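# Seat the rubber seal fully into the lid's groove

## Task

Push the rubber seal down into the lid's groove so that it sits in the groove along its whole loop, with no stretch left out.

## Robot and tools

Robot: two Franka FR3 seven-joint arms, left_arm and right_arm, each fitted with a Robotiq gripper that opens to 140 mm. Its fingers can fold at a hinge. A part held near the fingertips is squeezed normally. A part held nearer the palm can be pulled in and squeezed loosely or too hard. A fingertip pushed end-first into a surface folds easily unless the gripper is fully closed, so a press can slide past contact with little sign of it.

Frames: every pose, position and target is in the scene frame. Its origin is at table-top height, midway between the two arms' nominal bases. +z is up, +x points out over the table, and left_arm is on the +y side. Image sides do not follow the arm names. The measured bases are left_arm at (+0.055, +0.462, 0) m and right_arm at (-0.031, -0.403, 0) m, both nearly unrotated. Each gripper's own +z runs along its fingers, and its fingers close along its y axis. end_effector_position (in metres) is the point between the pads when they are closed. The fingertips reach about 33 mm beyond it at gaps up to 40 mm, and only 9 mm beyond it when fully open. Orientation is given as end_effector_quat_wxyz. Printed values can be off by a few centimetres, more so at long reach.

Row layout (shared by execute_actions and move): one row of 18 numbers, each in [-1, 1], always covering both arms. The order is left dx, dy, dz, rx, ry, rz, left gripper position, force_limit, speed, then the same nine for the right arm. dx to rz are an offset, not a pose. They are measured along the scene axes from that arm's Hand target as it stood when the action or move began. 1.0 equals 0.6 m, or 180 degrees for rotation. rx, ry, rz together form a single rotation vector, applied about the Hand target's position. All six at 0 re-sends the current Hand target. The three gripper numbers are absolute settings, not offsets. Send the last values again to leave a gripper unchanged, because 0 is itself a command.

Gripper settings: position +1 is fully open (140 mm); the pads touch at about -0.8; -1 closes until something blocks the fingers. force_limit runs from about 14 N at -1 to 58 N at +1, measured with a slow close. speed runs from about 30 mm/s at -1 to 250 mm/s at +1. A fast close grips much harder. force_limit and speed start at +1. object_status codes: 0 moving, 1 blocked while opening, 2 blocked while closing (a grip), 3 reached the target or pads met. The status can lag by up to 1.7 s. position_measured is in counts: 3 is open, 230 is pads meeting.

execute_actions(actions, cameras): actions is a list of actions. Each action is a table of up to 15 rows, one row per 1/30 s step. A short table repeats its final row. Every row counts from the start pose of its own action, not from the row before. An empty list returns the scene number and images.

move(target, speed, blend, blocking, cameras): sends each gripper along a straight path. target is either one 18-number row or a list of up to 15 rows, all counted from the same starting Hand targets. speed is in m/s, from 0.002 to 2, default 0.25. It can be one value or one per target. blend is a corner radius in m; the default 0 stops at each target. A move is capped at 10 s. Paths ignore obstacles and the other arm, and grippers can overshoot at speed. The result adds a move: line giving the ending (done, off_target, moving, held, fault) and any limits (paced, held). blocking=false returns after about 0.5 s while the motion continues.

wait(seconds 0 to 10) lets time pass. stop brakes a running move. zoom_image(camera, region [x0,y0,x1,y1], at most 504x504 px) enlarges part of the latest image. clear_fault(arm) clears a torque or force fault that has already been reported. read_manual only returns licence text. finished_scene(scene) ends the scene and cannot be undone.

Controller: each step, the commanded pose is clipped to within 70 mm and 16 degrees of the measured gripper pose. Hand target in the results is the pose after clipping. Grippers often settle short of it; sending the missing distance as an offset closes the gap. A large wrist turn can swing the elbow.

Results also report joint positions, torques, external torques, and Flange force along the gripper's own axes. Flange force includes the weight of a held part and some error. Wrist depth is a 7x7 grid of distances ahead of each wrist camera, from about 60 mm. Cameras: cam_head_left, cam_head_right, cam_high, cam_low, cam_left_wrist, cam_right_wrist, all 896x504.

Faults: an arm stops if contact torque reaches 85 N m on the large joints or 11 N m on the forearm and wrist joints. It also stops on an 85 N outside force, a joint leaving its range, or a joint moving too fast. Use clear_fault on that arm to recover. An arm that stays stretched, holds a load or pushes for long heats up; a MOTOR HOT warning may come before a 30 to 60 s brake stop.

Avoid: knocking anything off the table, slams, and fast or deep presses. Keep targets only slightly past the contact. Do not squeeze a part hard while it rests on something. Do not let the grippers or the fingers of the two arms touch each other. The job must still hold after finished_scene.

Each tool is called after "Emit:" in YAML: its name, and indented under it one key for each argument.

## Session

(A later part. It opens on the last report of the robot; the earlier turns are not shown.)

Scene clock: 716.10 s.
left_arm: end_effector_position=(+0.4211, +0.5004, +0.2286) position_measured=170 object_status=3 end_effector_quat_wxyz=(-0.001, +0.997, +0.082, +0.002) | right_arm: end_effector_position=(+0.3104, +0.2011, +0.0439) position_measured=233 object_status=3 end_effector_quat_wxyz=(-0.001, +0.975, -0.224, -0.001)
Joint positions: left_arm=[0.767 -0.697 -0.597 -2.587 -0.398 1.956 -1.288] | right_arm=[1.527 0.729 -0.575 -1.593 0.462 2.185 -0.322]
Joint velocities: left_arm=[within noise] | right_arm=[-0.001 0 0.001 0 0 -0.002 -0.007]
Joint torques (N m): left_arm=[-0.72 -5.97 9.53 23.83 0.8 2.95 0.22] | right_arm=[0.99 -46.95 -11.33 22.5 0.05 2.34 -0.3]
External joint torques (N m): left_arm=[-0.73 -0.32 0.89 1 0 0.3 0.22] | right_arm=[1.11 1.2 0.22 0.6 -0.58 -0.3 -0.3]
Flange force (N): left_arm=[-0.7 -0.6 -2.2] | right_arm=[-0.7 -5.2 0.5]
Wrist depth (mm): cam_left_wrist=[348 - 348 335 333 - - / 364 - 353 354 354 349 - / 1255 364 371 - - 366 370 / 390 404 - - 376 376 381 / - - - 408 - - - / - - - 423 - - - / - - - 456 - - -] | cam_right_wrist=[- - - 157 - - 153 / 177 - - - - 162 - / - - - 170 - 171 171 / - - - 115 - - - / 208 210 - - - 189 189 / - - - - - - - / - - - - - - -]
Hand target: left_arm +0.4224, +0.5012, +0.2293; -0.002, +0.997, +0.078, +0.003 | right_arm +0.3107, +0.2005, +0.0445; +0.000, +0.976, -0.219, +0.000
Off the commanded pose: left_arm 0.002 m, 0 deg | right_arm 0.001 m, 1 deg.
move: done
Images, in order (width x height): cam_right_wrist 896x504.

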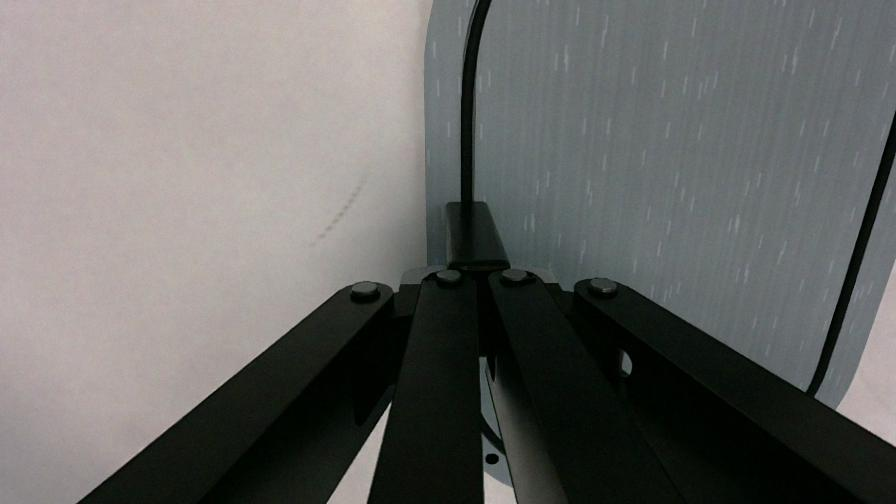

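Emit:
move:
  target:
    - [0,0,0,0,0,0,-0.324,-0.3,-0.2,-0.0015,-0.0035,-0.01867,0,0,0,-1,-1,-0.1]
    - [0,0,0,0,0,0,-0.324,-0.3,-0.2,0,0,0,0,0,0,-1,-1,-0.1]
    - [0,0,0,0,0,0,-0.324,-0.3,-0.2,0.0165,-0.0078,0,0,0,0,-1,-1,-0.1]
    - [0,0,0,0,0,0,-0.324,-0.3,-0.2,0.0150,-0.0113,-0.01867,0,0,0,-1,-1,-0.1]
    - [0,0,0,0,0,0,-0.324,-0.3,-0.2,0.0165,-0.0078,0,0,0,0,-1,-1,-0.1]
    - [0,0,0,0,0,0,-0.324,-0.3,-0.2,0.033,-0.0157,0,0,0,0,-1,-1,-0.1]
  speed: [0.05,0.1,0.1,0.05,0.1,0.1]
  blend: [0,0.003,0.003,0,0.003,0]
  cameras: ["cam_right_wrist"]

Emit:
zoom_image:
  camera: "cam_right_wrist"
  region: [400, 60, 600, 280]

Scene clock: 719.27 s.
left_arm: end_effector_position=(+0.4211, +0.5004, +0.2286) position_measured=170 object_status=3 end_effector_quat_wxyz=(-0.001, +0.997, +0.082, +0.002) | right_arm: end_effector_position=(+0.3303, +0.1919, +0.0442) position_measured=233 object_status=3 end_effector_quat_wxyz=(-0.002, +0.975, -0.224, -0.001)
Joint positions: left_arm=[0.767 -0.697 -0.597 -2.587 -0.398 1.956 -1.288] | right_arm=[1.489 0.733 -0.57 -1.583 0.459 2.182 -0.351]
Joint velocities: left_arm=[within noise] | right_arm=[0.001 0.002 -0.001 0 -0.001 -0.003 -0.004]
Joint torques (N m): left_arm=[-0.69 -6.02 9.54 23.81 0.8 2.95 0.21] | right_arm=[0.94 -46.87 -11.26 22.71 0.02 2.5 -0.47]
External joint torques (N m): left_arm=[-0.65 -0.34 0.93 0.92 0.02 0.29 0.21] | right_arm=[0.8 1.15 -0.05 0.91 -0.61 -0.1 -0.47]
Flange force (N): left_arm=[-0.9 -0.7 -2.1] | right_arm=[0.3 -6.6 0.7]
Wrist depth (mm): cam_left_wrist=[336 336 340 334 335 336 331 / 368 - - 353 344 345 345 / 380 381 - 362 363 368 359 / 1327 - - 386 120 388 383 / - - - 412 - - - / - - - 430 - - - / - - - 451 - - -] | cam_right_wrist=[- 168 - 158 153 - 154 / - - - 164 - - 163 / 187 - 184 171 - 171 170 / - - - 116 - - 180 / - 208 - - - - 197 / - - - - - - 202 / - - - - - - -]
Hand target: left_arm +0.4224, +0.5012, +0.2293; -0.002, +0.997, +0.078, +0.003 | right_arm +0.3305, +0.1911, +0.0445; +0.000, +0.976, -0.219, +0.000
Off the commanded pose: left_arm 0.002 m, 0 deg | right_arm 0.001 m, 1 deg.
move: done
Images, in order (width x height): cam_right_wrist 896x504.

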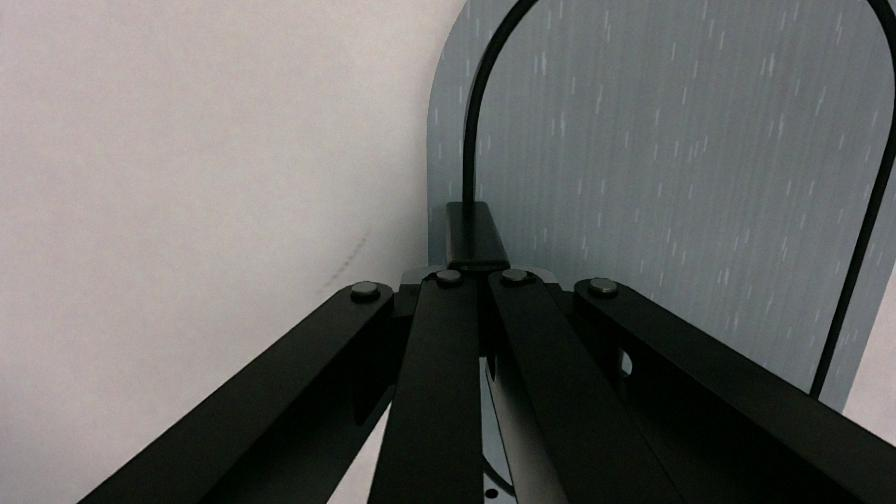

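Scaled by 2.291 from the camera's 896x504 image, which has a finer 1280x720 frame.

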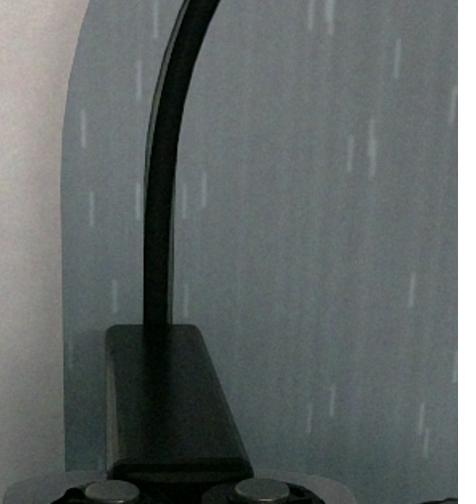

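Emit:
move:
  target:
    - [0,0,0,0,0,0,-0.324,-0.3,-0.2,-0.0015,-0.0035,-0.01867,0,0,0,-1,-1,-0.1]
    - [0,0,0,0,0,0,-0.324,-0.3,-0.2,0,0,0,0,0,0,-1,-1,-0.1]
    - [0,0,0,0,0,0,-0.324,-0.3,-0.2,0.0165,-0.0078,0,0,0,0,-1,-1,-0.1]
    - [0,0,0,0,0,0,-0.324,-0.3,-0.2,0.0150,-0.0113,-0.01867,0,0,0,-1,-1,-0.1]
    - [0,0,0,0,0,0,-0.324,-0.3,-0.2,0.0165,-0.0078,0,0,0,0,-1,-1,-0.1]
    - [0,0,0,0,0,0,-0.324,-0.3,-0.2,0.033,-0.0157,0,0,0,0,-1,-1,-0.1]
  speed: [0.05,0.1,0.1,0.05,0.1,0.1]
  blend: [0,0.003,0.003,0,0.003,0]
  cameras: ["cam_right_wrist"]

Emit:
zoom_image:
  camera: "cam_right_wrist"
  region: [400, 60, 600, 280]

Scene clock: 722.70 s.
left_arm: end_effector_position=(+0.4211, +0.5004, +0.2286) position_measured=170 object_status=3 end_effector_quat_wxyz=(-0.001, +0.997, +0.082, +0.002) | right_arm: end_effector_position=(+0.3502, +0.1827, +0.0448) position_measured=233 object_status=3 end_effector_quat_wxyz=(-0.002, +0.974, -0.224, +0.000)
Joint positions: left_arm=[0.767 -0.697 -0.597 -2.587 -0.398 1.956 -1.288] | right_arm=[1.451 0.738 -0.565 -1.57 0.457 2.177 -0.379]
Joint velocities: left_arm=[within noise] | right_arm=[0 0 0.001 -0.001 -0.001 -0.003 -0.007]
Joint torques (N m): left_arm=[-0.71 -6.06 9.56 23.85 0.81 2.95 0.24] | right_arm=[0.91 -46.99 -11.27 22.77 0.06 2.36 -0.53]
External joint torques (N m): left_arm=[-0.74 -0.46 0.9 1.05 0.02 0.3 0.24] | right_arm=[0.97 1.45 0.05 0.87 -0.57 -0.27 -0.53]
Flange force (N): left_arm=[-1.1 -0.6 -2.4] | right_arm=[0.5 -7.4 1.0]
Wrist depth (mm): cam_left_wrist=[- - - - 334 347 327 / 1153 351 356 348 343 348 347 / - 387 373 - - - 361 / 393 394 - 147 120 389 - / 1356 - - - - - 380 / - - - - - - - / - - - 449 - - -] | cam_right_wrist=[- - - - 156 157 157 / - - - 167 163 163 163 / - - - 173 - - 171 / - - - 115 179 184 184 / - - - - - 188 193 / - - - - - - - / - - - - - - -]
Hand target: left_arm +0.4224, +0.5012, +0.2293; -0.002, +0.997, +0.078, +0.003 | right_arm +0.3503, +0.1817, +0.0445; +0.000, +0.976, -0.219, +0.000
Off the commanded pose: left_arm 0.002 m, 0 deg | right_arm 0.001 m, 1 deg.
move: done
Images, in order (width x height): cam_right_wrist 896x504.

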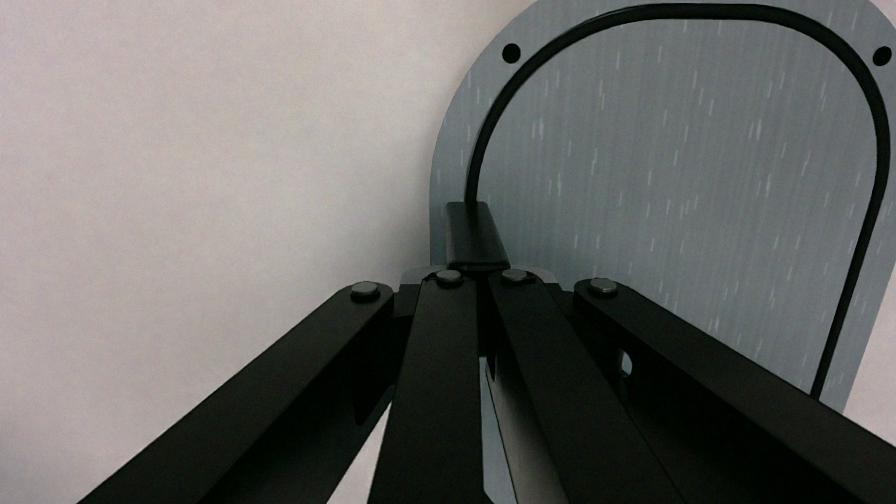

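Scaled by 2.291 from the camera's 896x504 image, which has a finer 1280x720 frame.

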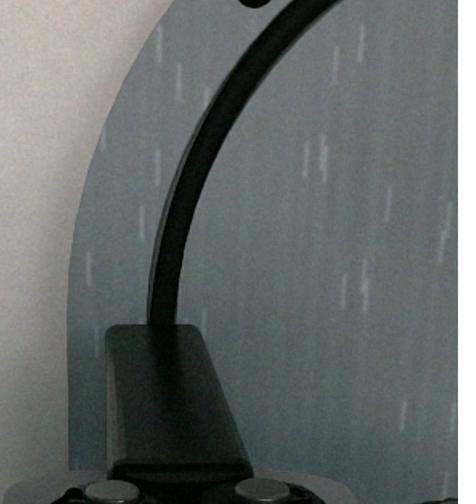

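Emit:
zoom_image:
  camera: "cam_right_wrist"
  region: [450, 0, 650, 200]

Scaled by 2.520 from the camera's 896x504 image, which has a finer 1280x720 frame.

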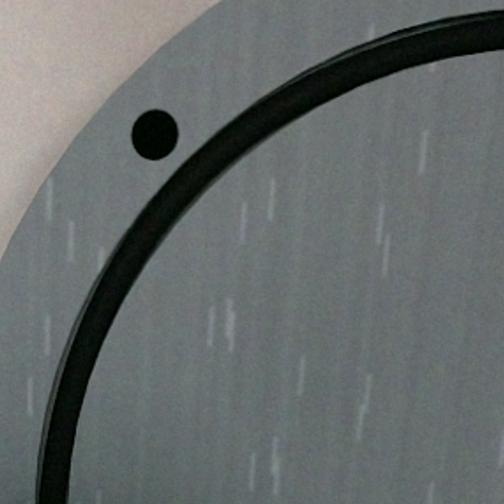

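Emit:
move:
  target:
    - [0,0,0,0,0,0,-0.324,-0.3,-0.2,-0.002,-0.003,-0.01867,0,0,0,-1,-1,-0.1]
    - [0,0,0,0,0,0,-0.324,-0.3,-0.2,0,0,0,0,0,0,-1,-1,-0.1]
    - [0,0,0,0,0,0,-0.324,-0.3,-0.2,0.0162,-0.0095,0,0,0,-0.039,-1,-1,-0.1]
    - [0,0,0,0,0,0,-0.324,-0.3,-0.2,0.0142,-0.0125,-0.01867,0,0,-0.039,-1,-1,-0.1]
    - [0,0,0,0,0,0,-0.324,-0.3,-0.2,0.0162,-0.0095,0,0,0,-0.039,-1,-1,-0.1]
    - [0,0,0,0,0,0,-0.324,-0.3,-0.2,0.0302,-0.021,0,0,0,-0.0944,-1,-1,-0.1]
  speed: [0.05,0.1,0.1,0.05,0.1,0.1]
  blend: [0,0.003,0.003,0,0.003,0]
  cameras: ["cam_right_wrist"]

Emit:
zoom_image:
  camera: "cam_right_wrist"
  region: [400, 60, 600, 280]

Scene clock: 730.07 s.
left_arm: end_effector_position=(+0.4211, +0.5004, +0.2286) position_measured=170 object_status=3 end_effector_quat_wxyz=(-0.001, +0.997, +0.082, +0.002) | right_arm: end_effector_position=(+0.3693, +0.1693, +0.0454) position_measured=233 object_status=3 end_effector_quat_wxyz=(-0.001, +0.934, -0.356, +0.001)
Joint positions: left_arm=[0.767 -0.697 -0.597 -2.587 -0.398 1.956 -1.288] | right_arm=[1.476 0.765 -0.642 -1.566 0.519 2.157 -0.167]
Joint velocities: left_arm=[within noise] | right_arm=[-0.001 0 0 0.001 0 0 0.006]
Joint torques (N m): left_arm=[-0.73 -6.02 9.57 23.88 0.81 2.95 0.24] | right_arm=[1.22 -45.78 -13.15 21.66 0.87 2.35 0.23]
External joint torques (N m): left_arm=[-0.72 -0.38 0.95 1.06 0.02 0.3 0.24] | right_arm=[1.32 2.14 0 0.22 0.24 -0.27 0.23]
Flange force (N): left_arm=[-0.8 -0.7 -2.4] | right_arm=[-2.6 -5.3 2.1]
Wrist depth (mm): cam_left_wrist=[1138 337 338 - 338 335 330 / 359 356 347 354 348 348 348 / 1341 369 - 367 - 366 363 / 1300 396 - 148 - 380 - / 1482 - - 416 - - 355 / - - - 430 - - - / - - - 459 - - -] | cam_right_wrist=[- - 168 - 156 - 152 / - - - 164 - - - / 187 - - 170 - - 173 / - 197 - 115 - 185 180 / - - - - - 186 - / 222 - - - - - - / - - - - - - -]
Hand target: left_arm +0.4224, +0.5012, +0.2293; -0.002, +0.997, +0.078, +0.003 | right_arm +0.3684, +0.1691, +0.0445; +0.000, +0.933, -0.361, +0.000
Off the commanded pose: left_arm 0.002 m, 0 deg | right_arm 0.001 m, 1 deg.
move: done
Images, in order (width x height): cam_right_wrist 896x504.

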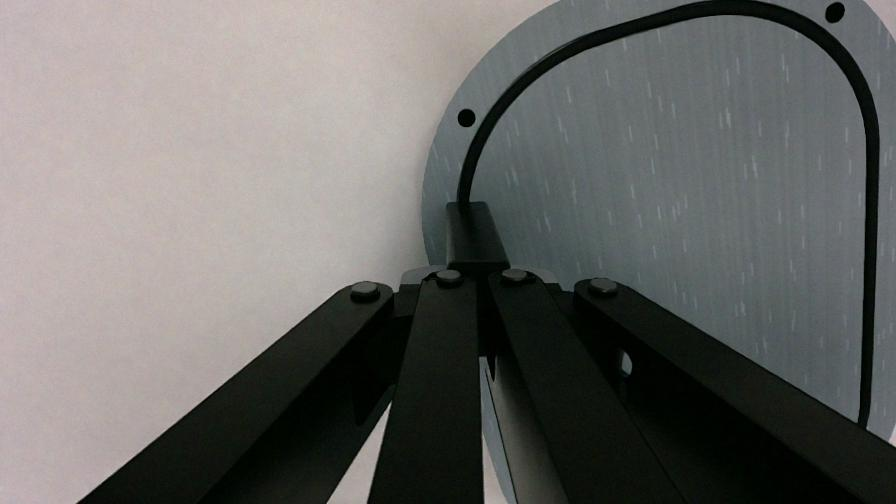

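Scaled by 2.291 from the camera's 896x504 image, which has a finer 1280x720 frame.

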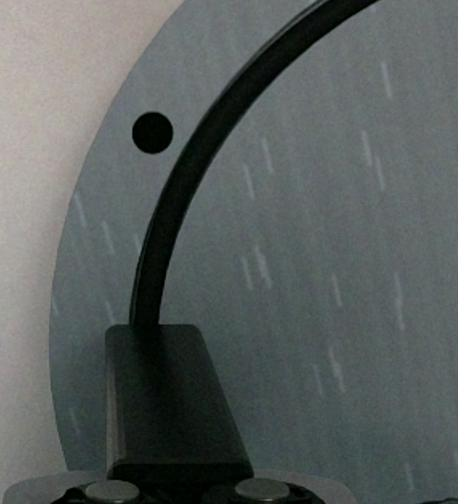

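Emit:
move:
  target:
    - [0,0,0,0,0,0,-0.324,-0.3,-0.2,0,-0.0005,-0.01867,0,0,0,-1,-1,-0.1]
    - [0,0,0,0,0,0,-0.324,-0.3,-0.2,0.0022,0.0025,0,0,0,0,-1,-1,-0.1]
    - [0,0,0,0,0,0,-0.324,-0.3,-0.2,0.015,-0.0113,0,0,0,-0.0556,-1,-1,-0.1]
    - [0,0,0,0,0,0,-0.324,-0.3,-0.2,0.0128,-0.0143,-0.01867,0,0,-0.0556,-1,-1,-0.1]
    - [0,0,0,0,0,0,-0.324,-0.3,-0.2,0.015,-0.0113,0,0,0,-0.0556,-1,-1,-0.1]
    - [0,0,0,0,0,0,-0.324,-0.3,-0.2,0.025,-0.0273,0,0,0,-0.1111,-1,-1,-0.1]
  speed: [0.05,0.1,0.1,0.05,0.1,0.1]
  blend: [0,0.003,0.003,0,0.003,0]
  cameras: ["cam_right_wrist"]

Emit:
zoom_image:
  camera: "cam_right_wrist"
  region: [400, 60, 600, 280]

Scene clock: 735.90 s.
left_arm: end_effector_position=(+0.4211, +0.5004, +0.2286) position_measured=170 object_status=3 end_effector_quat_wxyz=(-0.001, +0.997, +0.082, +0.002) | right_arm: end_effector_position=(+0.3845, +0.1535, +0.0458) position_measured=233 object_status=3 end_effector_quat_wxyz=(-0.002, +0.858, -0.513, +0.001)
Joint positions: left_arm=[0.767 -0.697 -0.597 -2.587 -0.398 1.956 -1.288] | right_arm=[1.52 0.792 -0.738 -1.581 0.601 2.138 0.106]
Joint velocities: left_arm=[within noise] | right_arm=[0 -0.001 -0.001 0 0 0 0.006]
Joint torques (N m): left_arm=[-0.71 -6.04 9.58 23.87 0.81 2.95 0.25] | right_arm=[1.29 -44.52 -15.25 20.41 0.89 2.33 0.15]
External joint torques (N m): left_arm=[-0.69 -0.4 0.96 1.01 0.02 0.29 0.25] | right_arm=[1.47 2.02 0.06 -0.13 0.26 -0.27 0.15]
Flange force (N): left_arm=[-1.0 -0.8 -2.4] | right_arm=[-2.9 -1.2 2.0]
Wrist depth (mm): cam_left_wrist=[1108 - 338 335 334 334 332 / 364 362 352 351 362 348 - / 1334 375 367 362 367 - 364 / 1320 - 384 386 120 - - / 1400 - - - - - 390 / - - - - - - - / - - - 449 - - -] | cam_right_wrist=[- - - - 156 - 156 / - - - 164 - - - / 188 - - 172 172 - 173 / 198 - - 115 - - - / - - - - - - 194 / - - - - - - - / - - - - - - -]
Hand target: left_arm +0.4224, +0.5012, +0.2293; -0.002, +0.997, +0.078, +0.003 | right_arm +0.3834, +0.1527, +0.0445; +0.000, +0.856, -0.517, +0.000
Off the commanded pose: left_arm 0.002 m, 0 deg | right_arm 0.002 m, 1 deg.
move: done
Images, in order (width x height): cam_right_wrist 896x504.

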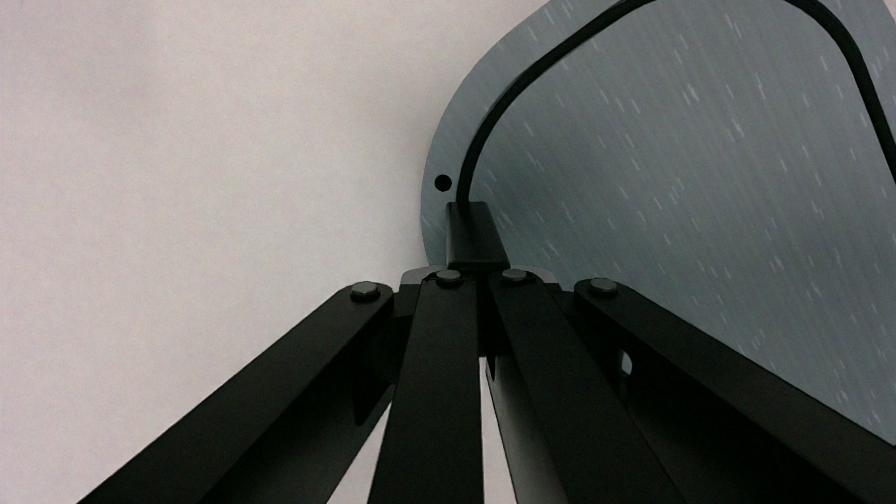

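Scaled by 2.291 from the camera's 896x504 image, which has a finer 1280x720 frame.

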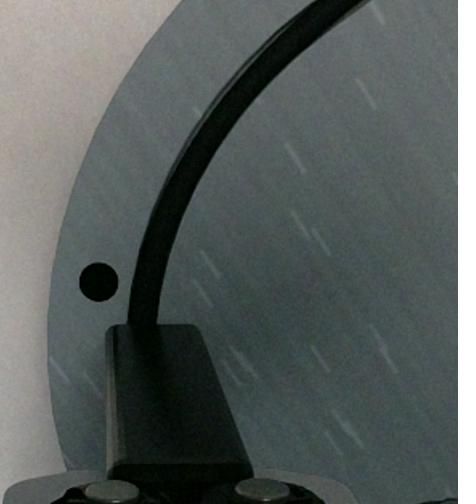

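Emit:
move:
  target:
    - [0,0,0,0,0,0,-0.324,-0.3,-0.2,0.0007,-0.0013,-0.01867,0,0,0,-1,-1,-0.1]
    - [0,0,0,0,0,0,-0.324,-0.3,-0.2,0.003,0.0015,0,0,0,0,-1,-1,-0.1]
    - [0,0,0,0,0,0,-0.324,-0.3,-0.2,0.0102,-0.0162,0,0,0,-0.0556,-1,-1,-0.1]
    - [0,0,0,0,0,0,-0.324,-0.3,-0.2,0.0078,-0.019,-0.01867,0,0,-0.0556,-1,-1,-0.1]
    - [0,0,0,0,0,0,-0.324,-0.3,-0.2,0.0102,-0.0162,0,0,0,-0.0556,-1,-1,-0.1]
    - [0,0,0,0,0,0,-0.324,-0.3,-0.2,0.0145,-0.0352,0,0,0,-0.1111,-1,-1,-0.1]
  speed: [0.05,0.1,0.1,0.05,0.1,0.1]
  blend: [0,0.003,0.003,0,0.003,0]
  cameras: ["cam_right_wrist"]

Emit:
zoom_image:
  camera: "cam_right_wrist"
  region: [400, 60, 600, 280]

Scene clock: 742.27 s.
left_arm: end_effector_position=(+0.4211, +0.5004, +0.2286) position_measured=170 object_status=3 end_effector_quat_wxyz=(-0.001, +0.997, +0.082, +0.002) | right_arm: end_effector_position=(+0.3931, +0.1323, +0.0457) position_measured=233 object_status=3 end_effector_quat_wxyz=(-0.002, +0.756, -0.654, +0.001)
Joint positions: left_arm=[0.767 -0.697 -0.597 -2.587 -0.398 1.956 -1.288] | right_arm=[1.579 0.809 -0.837 -1.631 0.683 2.128 0.376]
Joint velocities: left_arm=[within noise] | right_arm=[0 -0.002 0 0.001 0 -0.001 0.005]
Joint torques (N m): left_arm=[-0.67 -6 9.55 23.86 0.81 2.95 0.25] | right_arm=[1.27 -42.52 -17.16 19.25 0.89 2.3 0.13]
External joint torques (N m): left_arm=[-0.78 -0.54 0.85 1.18 0.02 0.31 0.25] | right_arm=[1.23 1.99 0.13 -0.45 0.25 -0.27 0.13]
Flange force (N): left_arm=[-1.0 -0.4 -2.6] | right_arm=[-1.7 0.8 2.1]
Wrist depth (mm): cam_left_wrist=[1118 337 338 334 - 334 - / 1153 355 - 354 342 345 342 / 368 379 - 362 364 364 364 / - - - 148 120 386 375 / 1456 - - - - - 396 / - - - 459 - - - / - - - 453 - - -] | cam_right_wrist=[- - - - 156 - - / - - - 164 - - 164 / - - - 169 - - - / - - - 119 120 - - / - - - - - - 194 / - - - - - - - / - - - - - - -]
Hand target: left_arm +0.4224, +0.5012, +0.2293; -0.002, +0.997, +0.078, +0.003 | right_arm +0.3921, +0.1316, +0.0445; +0.000, +0.753, -0.658, +0.000
Off the commanded pose: left_arm 0.002 m, 0 deg | right_arm 0.002 m, 1 deg.
move: done
Images, in order (width x height): cam_right_wrist 896x504.

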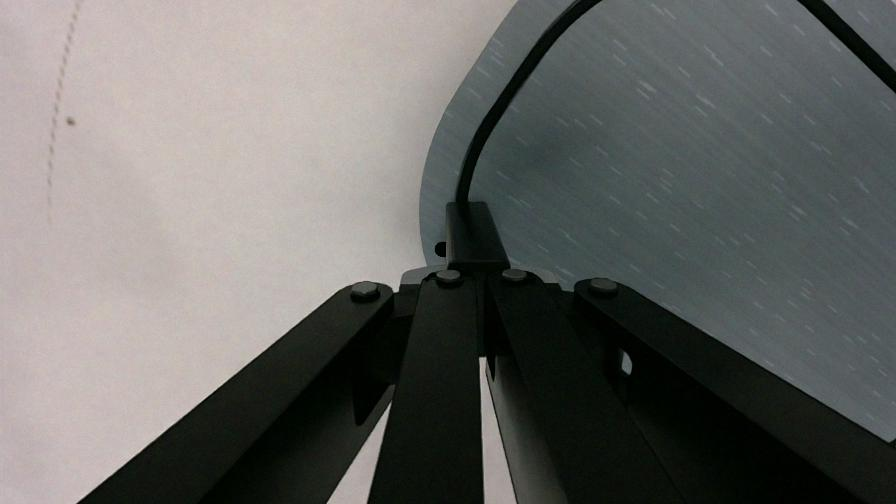

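Scaled by 2.291 from the camera's 896x504 image, which has a finer 1280x720 frame.

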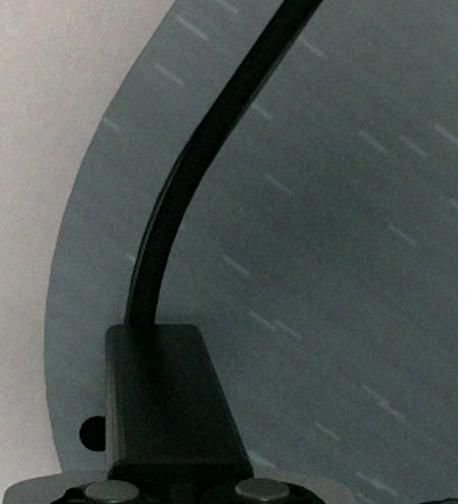

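Emit:
move:
  target:
    - [0,0,0,0,0,0,-0.324,-0.3,-0.2,0.0012,-0.0025,-0.01867,0,0,0,-1,-1,-0.1]
    - [0,0,0,0,0,0,-0.324,-0.3,-0.2,0.0033,0.0005,0,0,0,0,-1,-1,-0.1]
    - [0,0,0,0,0,0,-0.324,-0.3,-0.2,0.0042,-0.0195,0,0,0,-0.0556,-1,-1,-0.1]
    - [0,0,0,0,0,0,-0.324,-0.3,-0.2,0.0018,-0.0223,-0.01867,0,0,-0.0556,-1,-1,-0.1]
    - [0,0,0,0,0,0,-0.324,-0.3,-0.2,0.0042,-0.0195,0,0,0,-0.0556,-1,-1,-0.1]
    - [0,0,0,0,0,0,-0.324,-0.3,-0.2,0.0033,-0.0393,0,0,0,-0.1111,-1,-1,-0.1]
  speed: [0.05,0.1,0.1,0.05,0.1,0.1]
  blend: [0,0.003,0.003,0,0.003,0]
  cameras: ["cam_right_wrist"]

Emit:
zoom_image:
  camera: "cam_right_wrist"
  region: [400, 60, 600, 280]

Scene clock: 748.87 s.
left_arm: end_effector_position=(+0.4211, +0.5004, +0.2286) position_measured=170 object_status=3 end_effector_quat_wxyz=(-0.001, +0.997, +0.082, +0.002) | right_arm: end_effector_position=(+0.3951, +0.1086, +0.0455) position_measured=233 object_status=3 end_effector_quat_wxyz=(+0.002, -0.631, +0.776, -0.001)
Joint positions: left_arm=[0.767 -0.697 -0.597 -2.587 -0.398 1.956 -1.288] | right_arm=[1.654 0.822 -0.939 -1.705 0.764 2.121 0.646]
Joint velocities: left_arm=[within noise] | right_arm=[-0.001 -0.001 0.001 -0.001 0.001 -0.001 0.006]
Joint torques (N m): left_arm=[-0.7 -6.05 9.55 23.83 0.81 2.95 0.26] | right_arm=[1.2 -39.95 -18.96 18.09 0.84 2.28 0.22]
External joint torques (N m): left_arm=[-0.72 -0.45 0.91 1.04 0.03 0.3 0.26] | right_arm=[0.97 1.73 0.17 -0.53 0.19 -0.24 0.22]
Flange force (N): left_arm=[-1.1 -0.7 -2.4] | right_arm=[-0.6 1.6 1.7]
Wrist depth (mm): cam_left_wrist=[- 339 337 - 334 331 330 / 360 356 357 352 349 347 348 / 1237 376 370 366 362 360 - / 1231 396 - 149 120 385 387 / 1334 - - 412 - - - / - - - - - - - / - - - 442 - - -] | cam_right_wrist=[- - - - 154 - - / - - 173 165 161 164 - / - 187 - 169 - 174 - / - - - 115 - 180 - / - - - - - - - / - - - - - - - / - - - - - - -]
Hand target: left_arm +0.4224, +0.5012, +0.2293; -0.002, +0.997, +0.078, +0.003 | right_arm +0.3941, +0.1080, +0.0445; +0.000, -0.627, +0.779, +0.000
Off the commanded pose: left_arm 0.002 m, 0 deg | right_arm 0.002 m, 1 deg.
move: done
Images, in order (width x height): cam_right_wrist 896x504.

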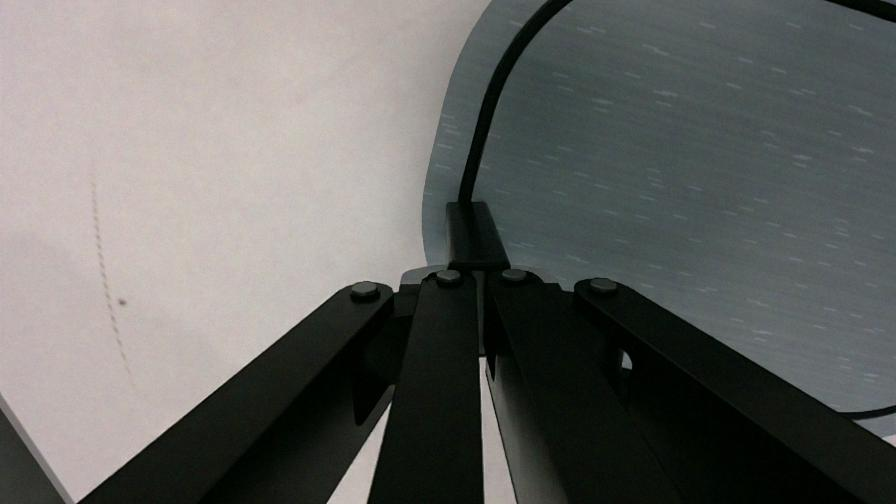

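Scaled by 2.291 from the camera's 896x504 image, which has a finer 1280x720 frame.

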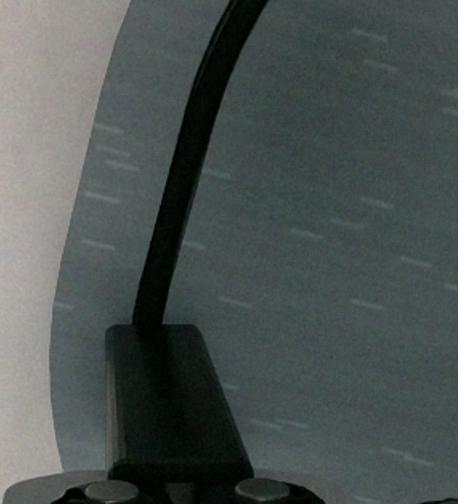

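Emit:
move:
  target:
    - [0,0,0,0,0,0,-0.324,-0.3,-0.2,-0.0022,-0.0028,-0.01867,0,0,0,-1,-1,-0.1]
    - [0,0,0,0,0,0,-0.324,-0.3,-0.2,0,0,0,0,0,0,-1,-1,-0.1]
    - [0,0,0,0,0,0,-0.324,-0.3,-0.2,-0.0017,-0.019,0,0,0,-0.05,-1,-1,-0.1]
    - [0,0,0,0,0,0,-0.324,-0.3,-0.2,-0.0039,-0.0218,-0.01867,0,0,-0.05,-1,-1,-0.1]
    - [0,0,0,0,0,0,-0.324,-0.3,-0.2,-0.0017,-0.019,0,0,0,-0.05,-1,-1,-0.1]
    - [0,0,0,0,0,0,-0.324,-0.3,-0.2,-0.1,0.02,0.12,0,0,0.5,-1,-1,-0.1]
  speed: [0.05,0.1,0.1,0.05,0.1,0.4]
  blend: [0,0.003,0.003,0,0.003,0]
  cameras: ["cam_right_wrist"]

Scene clock: 756.60 s.
left_arm: end_effector_position=(+0.4211, +0.5004, +0.2286) position_measured=170 object_status=3 end_effector_quat_wxyz=(-0.001, +0.997, +0.082, +0.002) | right_arm: end_effector_position=(+0.3336, +0.1203, +0.1165) position_measured=233 object_status=3 end_effector_quat_wxyz=(+0.000, +0.994, -0.112, -0.001)
Joint positions: left_arm=[0.767 -0.697 -0.597 -2.587 -0.398 1.956 -1.288] | right_arm=[1.445 0.428 -0.535 -1.827 0.265 2.183 -0.552]
Joint velocities: left_arm=[within noise] | right_arm=[0 0 -0.001 -0.001 -0.001 -0.001 -0.007]
Joint torques (N m): left_arm=[-0.67 -6.05 9.59 23.84 0.8 2.96 0.26] | right_arm=[0.57 -40.38 -6.63 22.78 0.1 2.87 -0.48]
External joint torques (N m): left_arm=[-0.7 -0.4 0.94 1 0.01 0.3 0.26] | right_arm=[0.47 0.7 0.07 -0.47 -0.54 0.22 -0.48]
Flange force (N): left_arm=[-1.0 -0.7 -2.3] | right_arm=[-0.4 1.3 1.4]
Wrist depth (mm): cam_left_wrist=[340 338 - 335 331 327 331 / 1208 352 - 350 - 350 346 / 1214 - 374 369 360 362 365 / 1320 393 - 381 120 - 376 / 1408 - - 411 - - - / - - - 435 - - - / - - - 450 - - -] | cam_right_wrist=[- - - 231 - - - / - - 236 - - - - / - - 251 248 - - - / 273 - - 112 120 - 270 / 289 - - - - - - / - - - - - - - / - - - - - - -]
Hand target: left_arm +0.4224, +0.5012, +0.2293; -0.002, +0.997, +0.078, +0.003 | right_arm +0.3341, +0.1200, +0.1165; +0.000, +0.994, -0.107, +0.000
Off the commanded pose: left_arm 0.002 m, 0 deg | right_arm 0.001 m, 1 deg.
move: done
Images, in order (width x height): cam_right_wrist 896x504.

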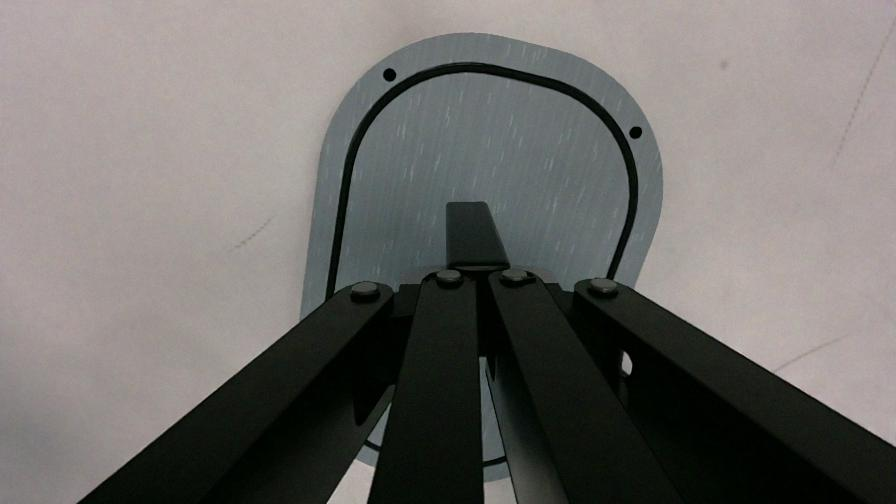

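Emit:
zoom_image:
  camera: "cam_right_wrist"
  region: [320, 40, 500, 180]

Emit:
zoom_image:
  camera: "cam_right_wrist"
  region: [480, 40, 680, 200]

Emit:
zoom_image:
  camera: "cam_right_wrist"
  region: [290, 160, 400, 300]

Emit:
zoom_image:
  camera: "cam_right_wrist"
  region: [570, 160, 680, 300]

Scaled by 2.800 from the camera's 896x504 image, which has a finer 1280x720 frame.

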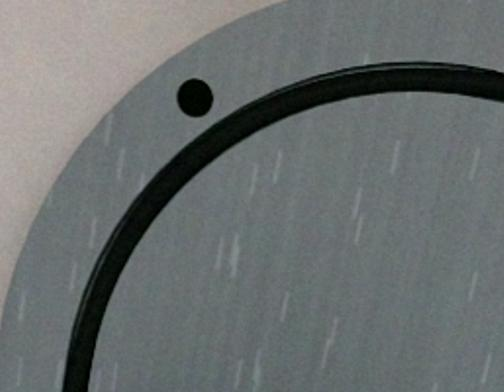

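Scaled by 2.520 from the camera's 896x504 image, which has a finer 1280x720 frame.

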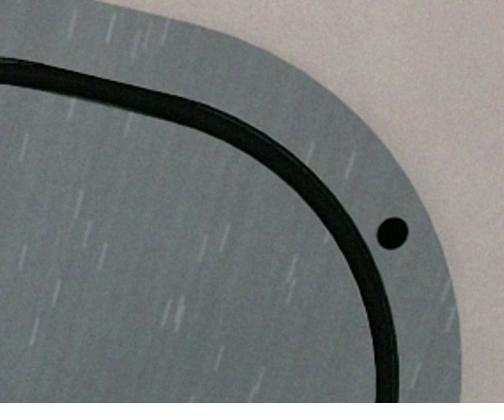

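Scaled by 3.600 from the camera's 896x504 image, which has a finer 1280x720 frame.

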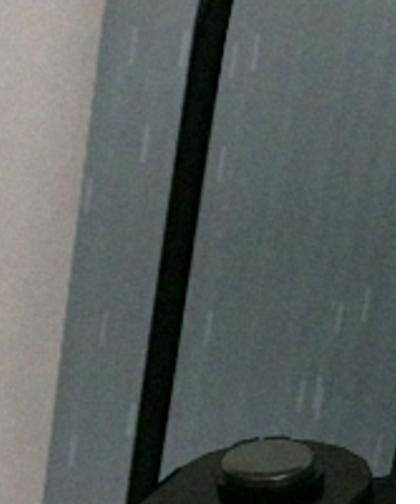

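Scaled by 3.600 from the camera's 896x504 image, which has a finer 1280x720 frame.

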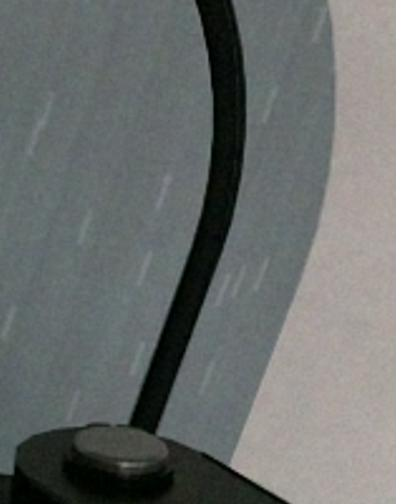

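Emit:
move:
  target:
    - [0,0,0,0,0,0,-0.324,-0.3,-0.2,-0.1585,-0.09,0.09,0,0,0.4267,-1,-1,-0.1]
  speed: 0.5
  cameras: ["cam_right_wrist"]

Emit:
zoom_image:
  camera: "cam_right_wrist"
  region: [230, 20, 450, 200]

Emit:
zoom_image:
  camera: "cam_right_wrist"
  region: [430, 20, 650, 200]

Scene clock: 761.50 s.
left_arm: end_effector_position=(+0.4211, +0.5004, +0.2286) position_measured=170 object_status=3 end_effector_quat_wxyz=(-0.001, +0.997, +0.082, +0.002) | right_arm: end_effector_position=(+0.2389, +0.0667, +0.1712) position_measured=233 object_status=3 end_effector_quat_wxyz=(+0.000, +0.847, +0.532, +0.002)
Joint positions: left_arm=[0.767 -0.697 -0.597 -2.587 -0.398 1.956 -1.288] | right_arm=[1.413 0.035 -0.362 -2.16 0.013 2.196 -1.651]
Joint velocities: left_arm=[within noise] | right_arm=[0 0.001 0.001 0 0.001 -0.001 -0.006]
Joint torques (N m): left_arm=[-0.69 -6.06 9.51 23.82 0.82 2.95 0.25] | right_arm=[0.65 -29.52 -0.86 24.44 1.02 2.43 -0.46]
External joint torques (N m): left_arm=[-0.71 -0.48 0.87 1.01 0.03 0.3 0.25] | right_arm=[0.54 1.59 -0.6 0.72 0.3 -0.24 -0.46]
Flange force (N): left_arm=[-1.2 -0.6 -2.4] | right_arm=[8.2 1.5 1.0]
Wrist depth (mm): cam_left_wrist=[347 338 - 342 335 331 331 / 358 352 354 352 349 354 - / - 374 379 368 361 - 362 / 1363 - - - 119 - 374 / - - - - - - - / - - - - - - - / - - - 436 - - -] | cam_right_wrist=[275 277 - - - - - / - - - - - - - / 309 - - - - - - / 326 - - 112 - - - / - - - - - - - / - - - - - - - / - - - - - - -]
Hand target: left_arm +0.4224, +0.5012, +0.2293; -0.002, +0.997, +0.078, +0.003 | right_arm +0.2390, +0.0660, +0.1705; +0.000, +0.846, +0.533, +0.000
Off the commanded pose: left_arm 0.002 m, 0 deg | right_arm 0.001 m, 0 deg.
move: done; limits=paced
Images, in order (width x height): cam_right_wrist 896x504.

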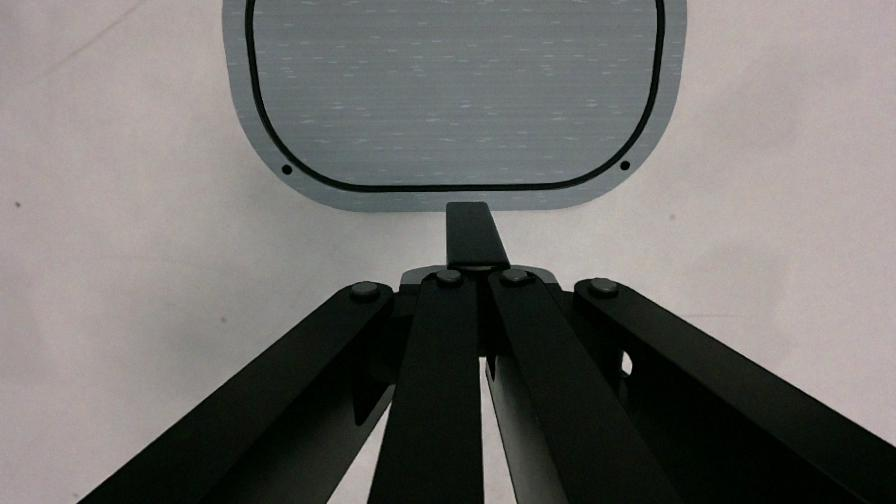

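Scaled by 2.291 from the camera's 896x504 image, which has a finer 1280x720 frame.

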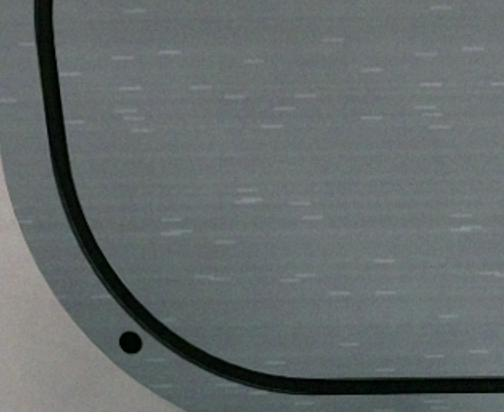

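Scaled by 2.291 from the camera's 896x504 image, which has a finer 1280x720 frame.

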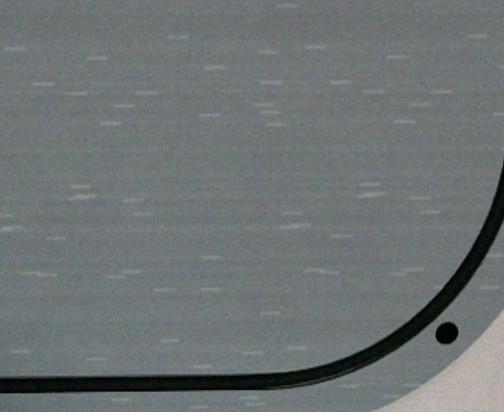

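Emit:
execute_actions:
  actions: []
  cameras: ["cam_head_left", "cam_head_right", "cam_high", "cam_low", "cam_right_wrist"]

Scene clock: 761.97 s.
left_arm: end_effector_position=(+0.4211, +0.5004, +0.2286) position_measured=170 object_status=3 end_effector_quat_wxyz=(-0.001, +0.997, +0.082, +0.002) | right_arm: end_effector_position=(+0.2389, +0.0667, +0.1712) position_measured=233 object_status=3 end_effector_quat_wxyz=(+0.000, +0.846, +0.532, +0.002)
Joint positions: left_arm=[0.767 -0.697 -0.597 -2.587 -0.398 1.956 -1.288] | right_arm=[1.413 0.035 -0.362 -2.16 0.013 2.196 -1.652]
Joint velocities: within noise
Joint torques (N m): left_arm=[-0.73 -6.02 9.59 23.85 0.8 2.95 0.23] | right_arm=[0.64 -29.48 -0.89 24.43 1.02 2.42 -0.44]
External joint torques (N m): left_arm=[-0.71 -0.48 1 1.08 0.02 0.31 0.23] | right_arm=[0.78 1.54 -0.39 0.71 0.3 -0.25 -0.44]
Flange force (N): left_arm=[-1.2 -0.7 -2.6] | right_arm=[8.0 1.0 0.9]
Wrist depth (mm): cam_left_wrist=[349 343 - - 339 334 337 / 1180 - 356 352 350 347 342 / - 377 372 - - 364 358 / 1327 398 - 147 120 369 379 / 1385 - - 399 - - - / - - - 432 - - - / - - - 453 - - -] | cam_right_wrist=[- - - - - - - / - 292 - - - - - / - - - 309 - - - / - 324 - 111 - - - / - 339 - - - - - / 356 - - - - - - / - - - - - - -]
Hand target: left_arm +0.4224, +0.5012, +0.2293; -0.002, +0.997, +0.078, +0.003 | right_arm +0.2390, +0.0660, +0.1705; +0.000, +0.846, +0.533, +0.000
Tool commands: left_gripper/position=-0.324 left_gripper/force_limit=-0.3 left_gripper/speed=-0.2 right_gripper/position=-1.0 right_gripper/force_limit=-1.0 right_gripper/speed=-0.1
Off the commanded pose: left_arm 0.002 m, 0 deg | right_arm 0.001 m, 0 deg.
Images, in order (width x height): cam_head_left 896x504, cam_head_right 896x504, cam_high 896x504, cam_low 896x504, cam_right_wrist 896x504.

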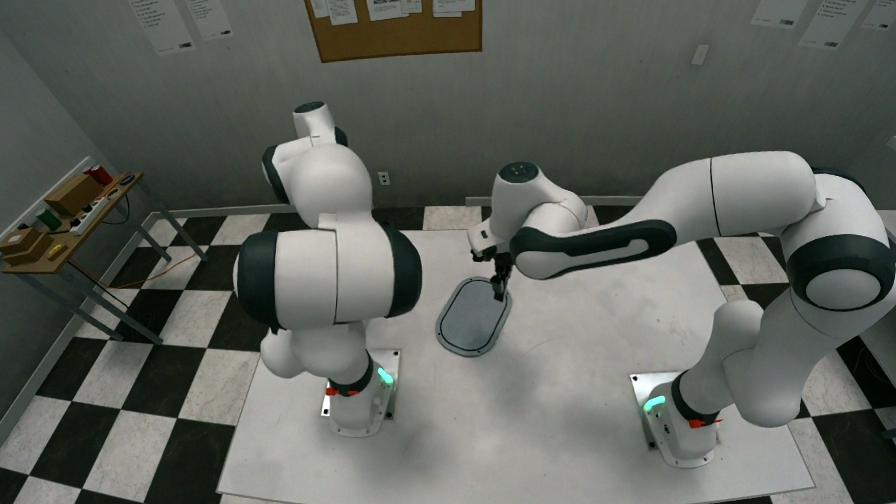

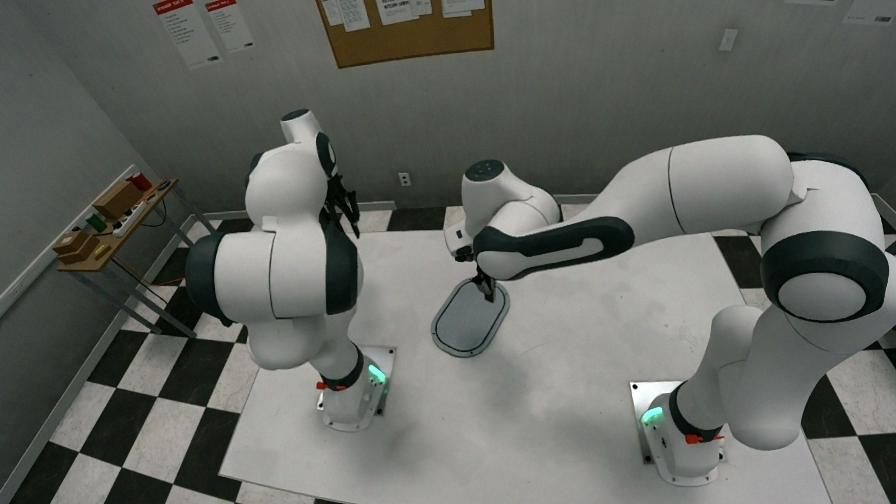

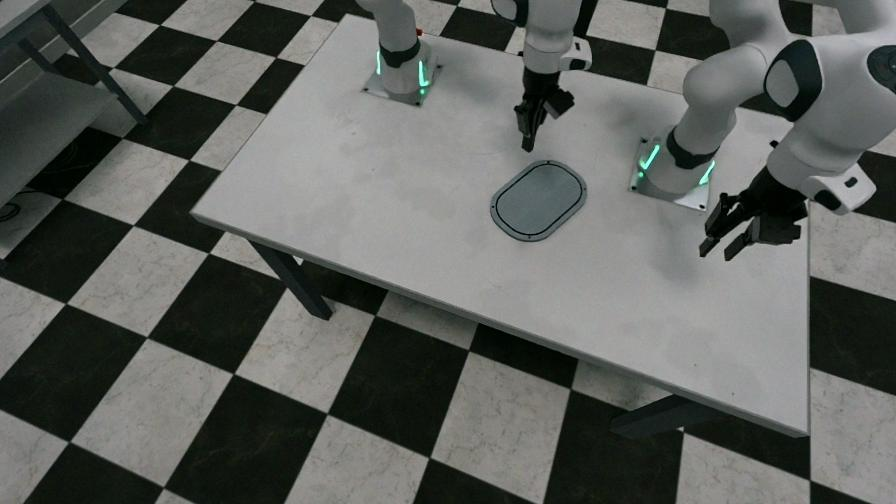

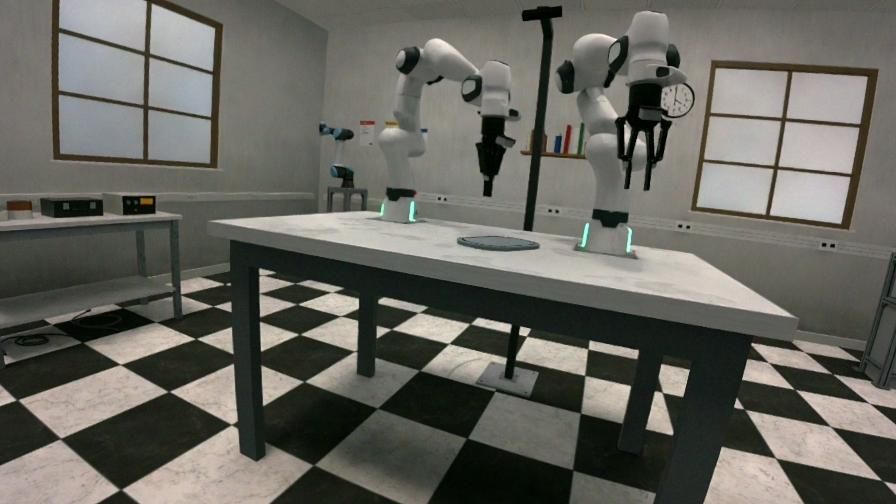

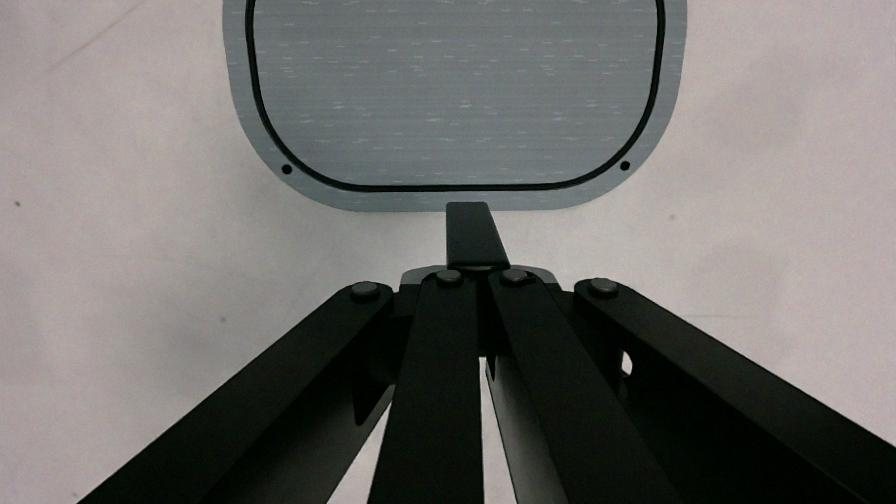

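Emit:
zoom_image:
  camera: "cam_low"
  region: [440, 215, 560, 265]

Emit:
zoom_image:
  camera: "cam_high"
  region: [480, 150, 600, 250]

Scaled by 4.200 from the camera's 896x504 image, which has a finer 1280x720 frame.

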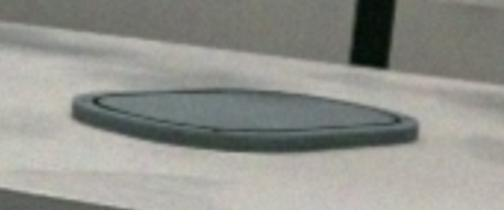

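Scaled by 4.200 from the camera's 896x504 image, which has a finer 1280x720 frame.

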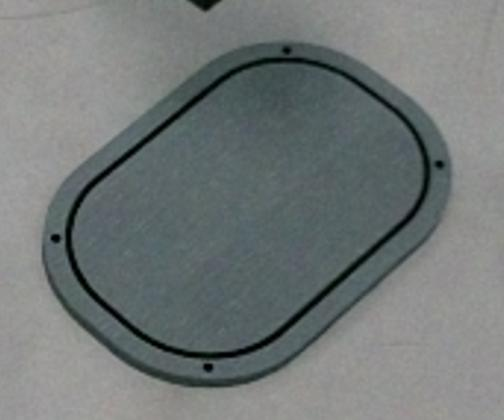

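Emit:
move:
  target:
    - [0,0,0,0,0,0,-0.324,-0.3,-0.2,0.2435,0.0208,-0.2008,0,0,0,-1,-1,-0.1]
  speed: 0.3
  cameras: ["cam_right_wrist"]

Emit:
zoom_image:
  camera: "cam_right_wrist"
  region: [400, 60, 600, 280]

Scene clock: 771.33 s.
left_arm: end_effector_position=(+0.4211, +0.5004, +0.2286) position_measured=170 object_status=3 end_effector_quat_wxyz=(-0.001, +0.997, +0.082, +0.002) | right_arm: end_effector_position=(+0.3847, +0.0780, +0.0499) position_measured=233 object_status=3 end_effector_quat_wxyz=(+0.000, +0.848, +0.529, -0.001)
Joint positions: left_arm=[0.767 -0.697 -0.597 -2.587 -0.398 1.956 -1.288] | right_arm=[1.155 0.49 -0.319 -1.874 0.206 2.33 -1.96]
Joint velocities: left_arm=[within noise] | right_arm=[-0.001 0.001 0.001 0.001 -0.001 0 -0.006]
Joint torques (N m): left_arm=[-0.68 -6.04 9.53 23.82 0.81 2.94 0.24] | right_arm=[0.5 -42.92 -4.36 22.96 0.52 2.74 -0.46]
External joint torques (N m): left_arm=[-0.67 -0.41 0.9 0.96 0.02 0.28 0.24] | right_arm=[0.47 1.5 0.14 0.72 -0.14 0.08 -0.46]
Flange force (N): left_arm=[-1.1 -0.7 -2.3] | right_arm=[6.4 1.9 2.5]
Wrist depth (mm): cam_left_wrist=[1138 339 339 347 333 332 325 / 362 354 352 349 351 345 346 / 1268 - 384 - 357 366 365 / 1314 396 387 387 120 383 376 / 1408 - - 411 - - - / - - - 435 - - - / - - - 456 - - -] | cam_right_wrist=[160 159 161 166 - - 176 / - - 172 171 - - - / - 177 175 176 - - - / - 188 187 126 - - - / - - - - - - - / - - - - - - - / - - - - - - -]
Hand target: left_arm +0.4224, +0.5012, +0.2293; -0.002, +0.997, +0.078, +0.003 | right_arm +0.3851, +0.0785, +0.0500; +0.000, +0.846, +0.533, +0.000
Off the commanded pose: left_arm 0.002 m, 0 deg | right_arm 0.001 m, 1 deg.
move: done
Images, in order (width x height): cam_right_wrist 896x504.

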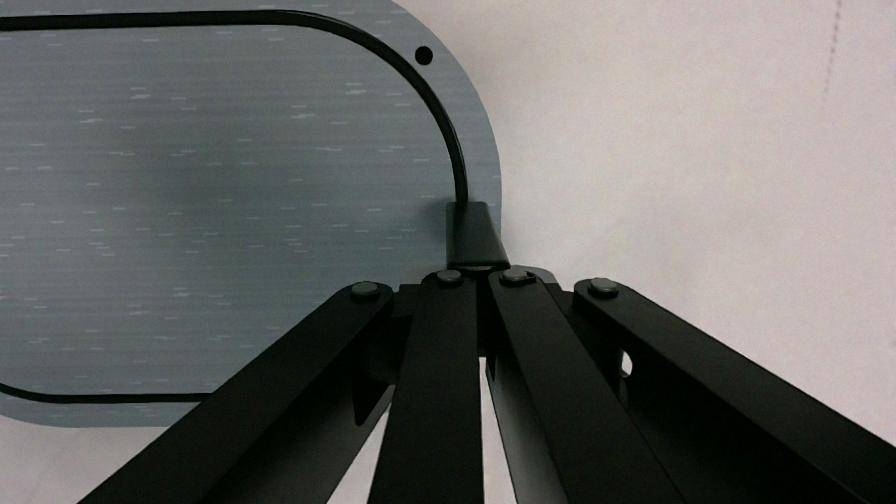

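Scaled by 2.291 from the camera's 896x504 image, which has a finer 1280x720 frame.

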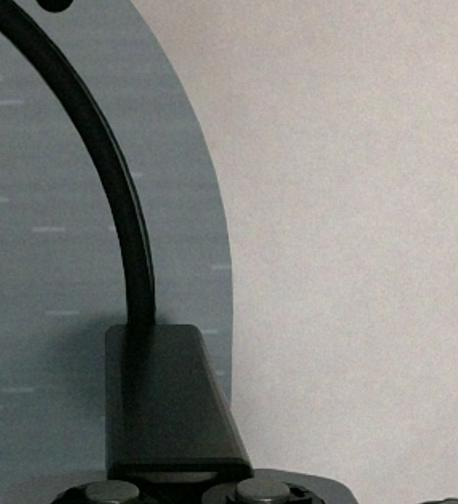

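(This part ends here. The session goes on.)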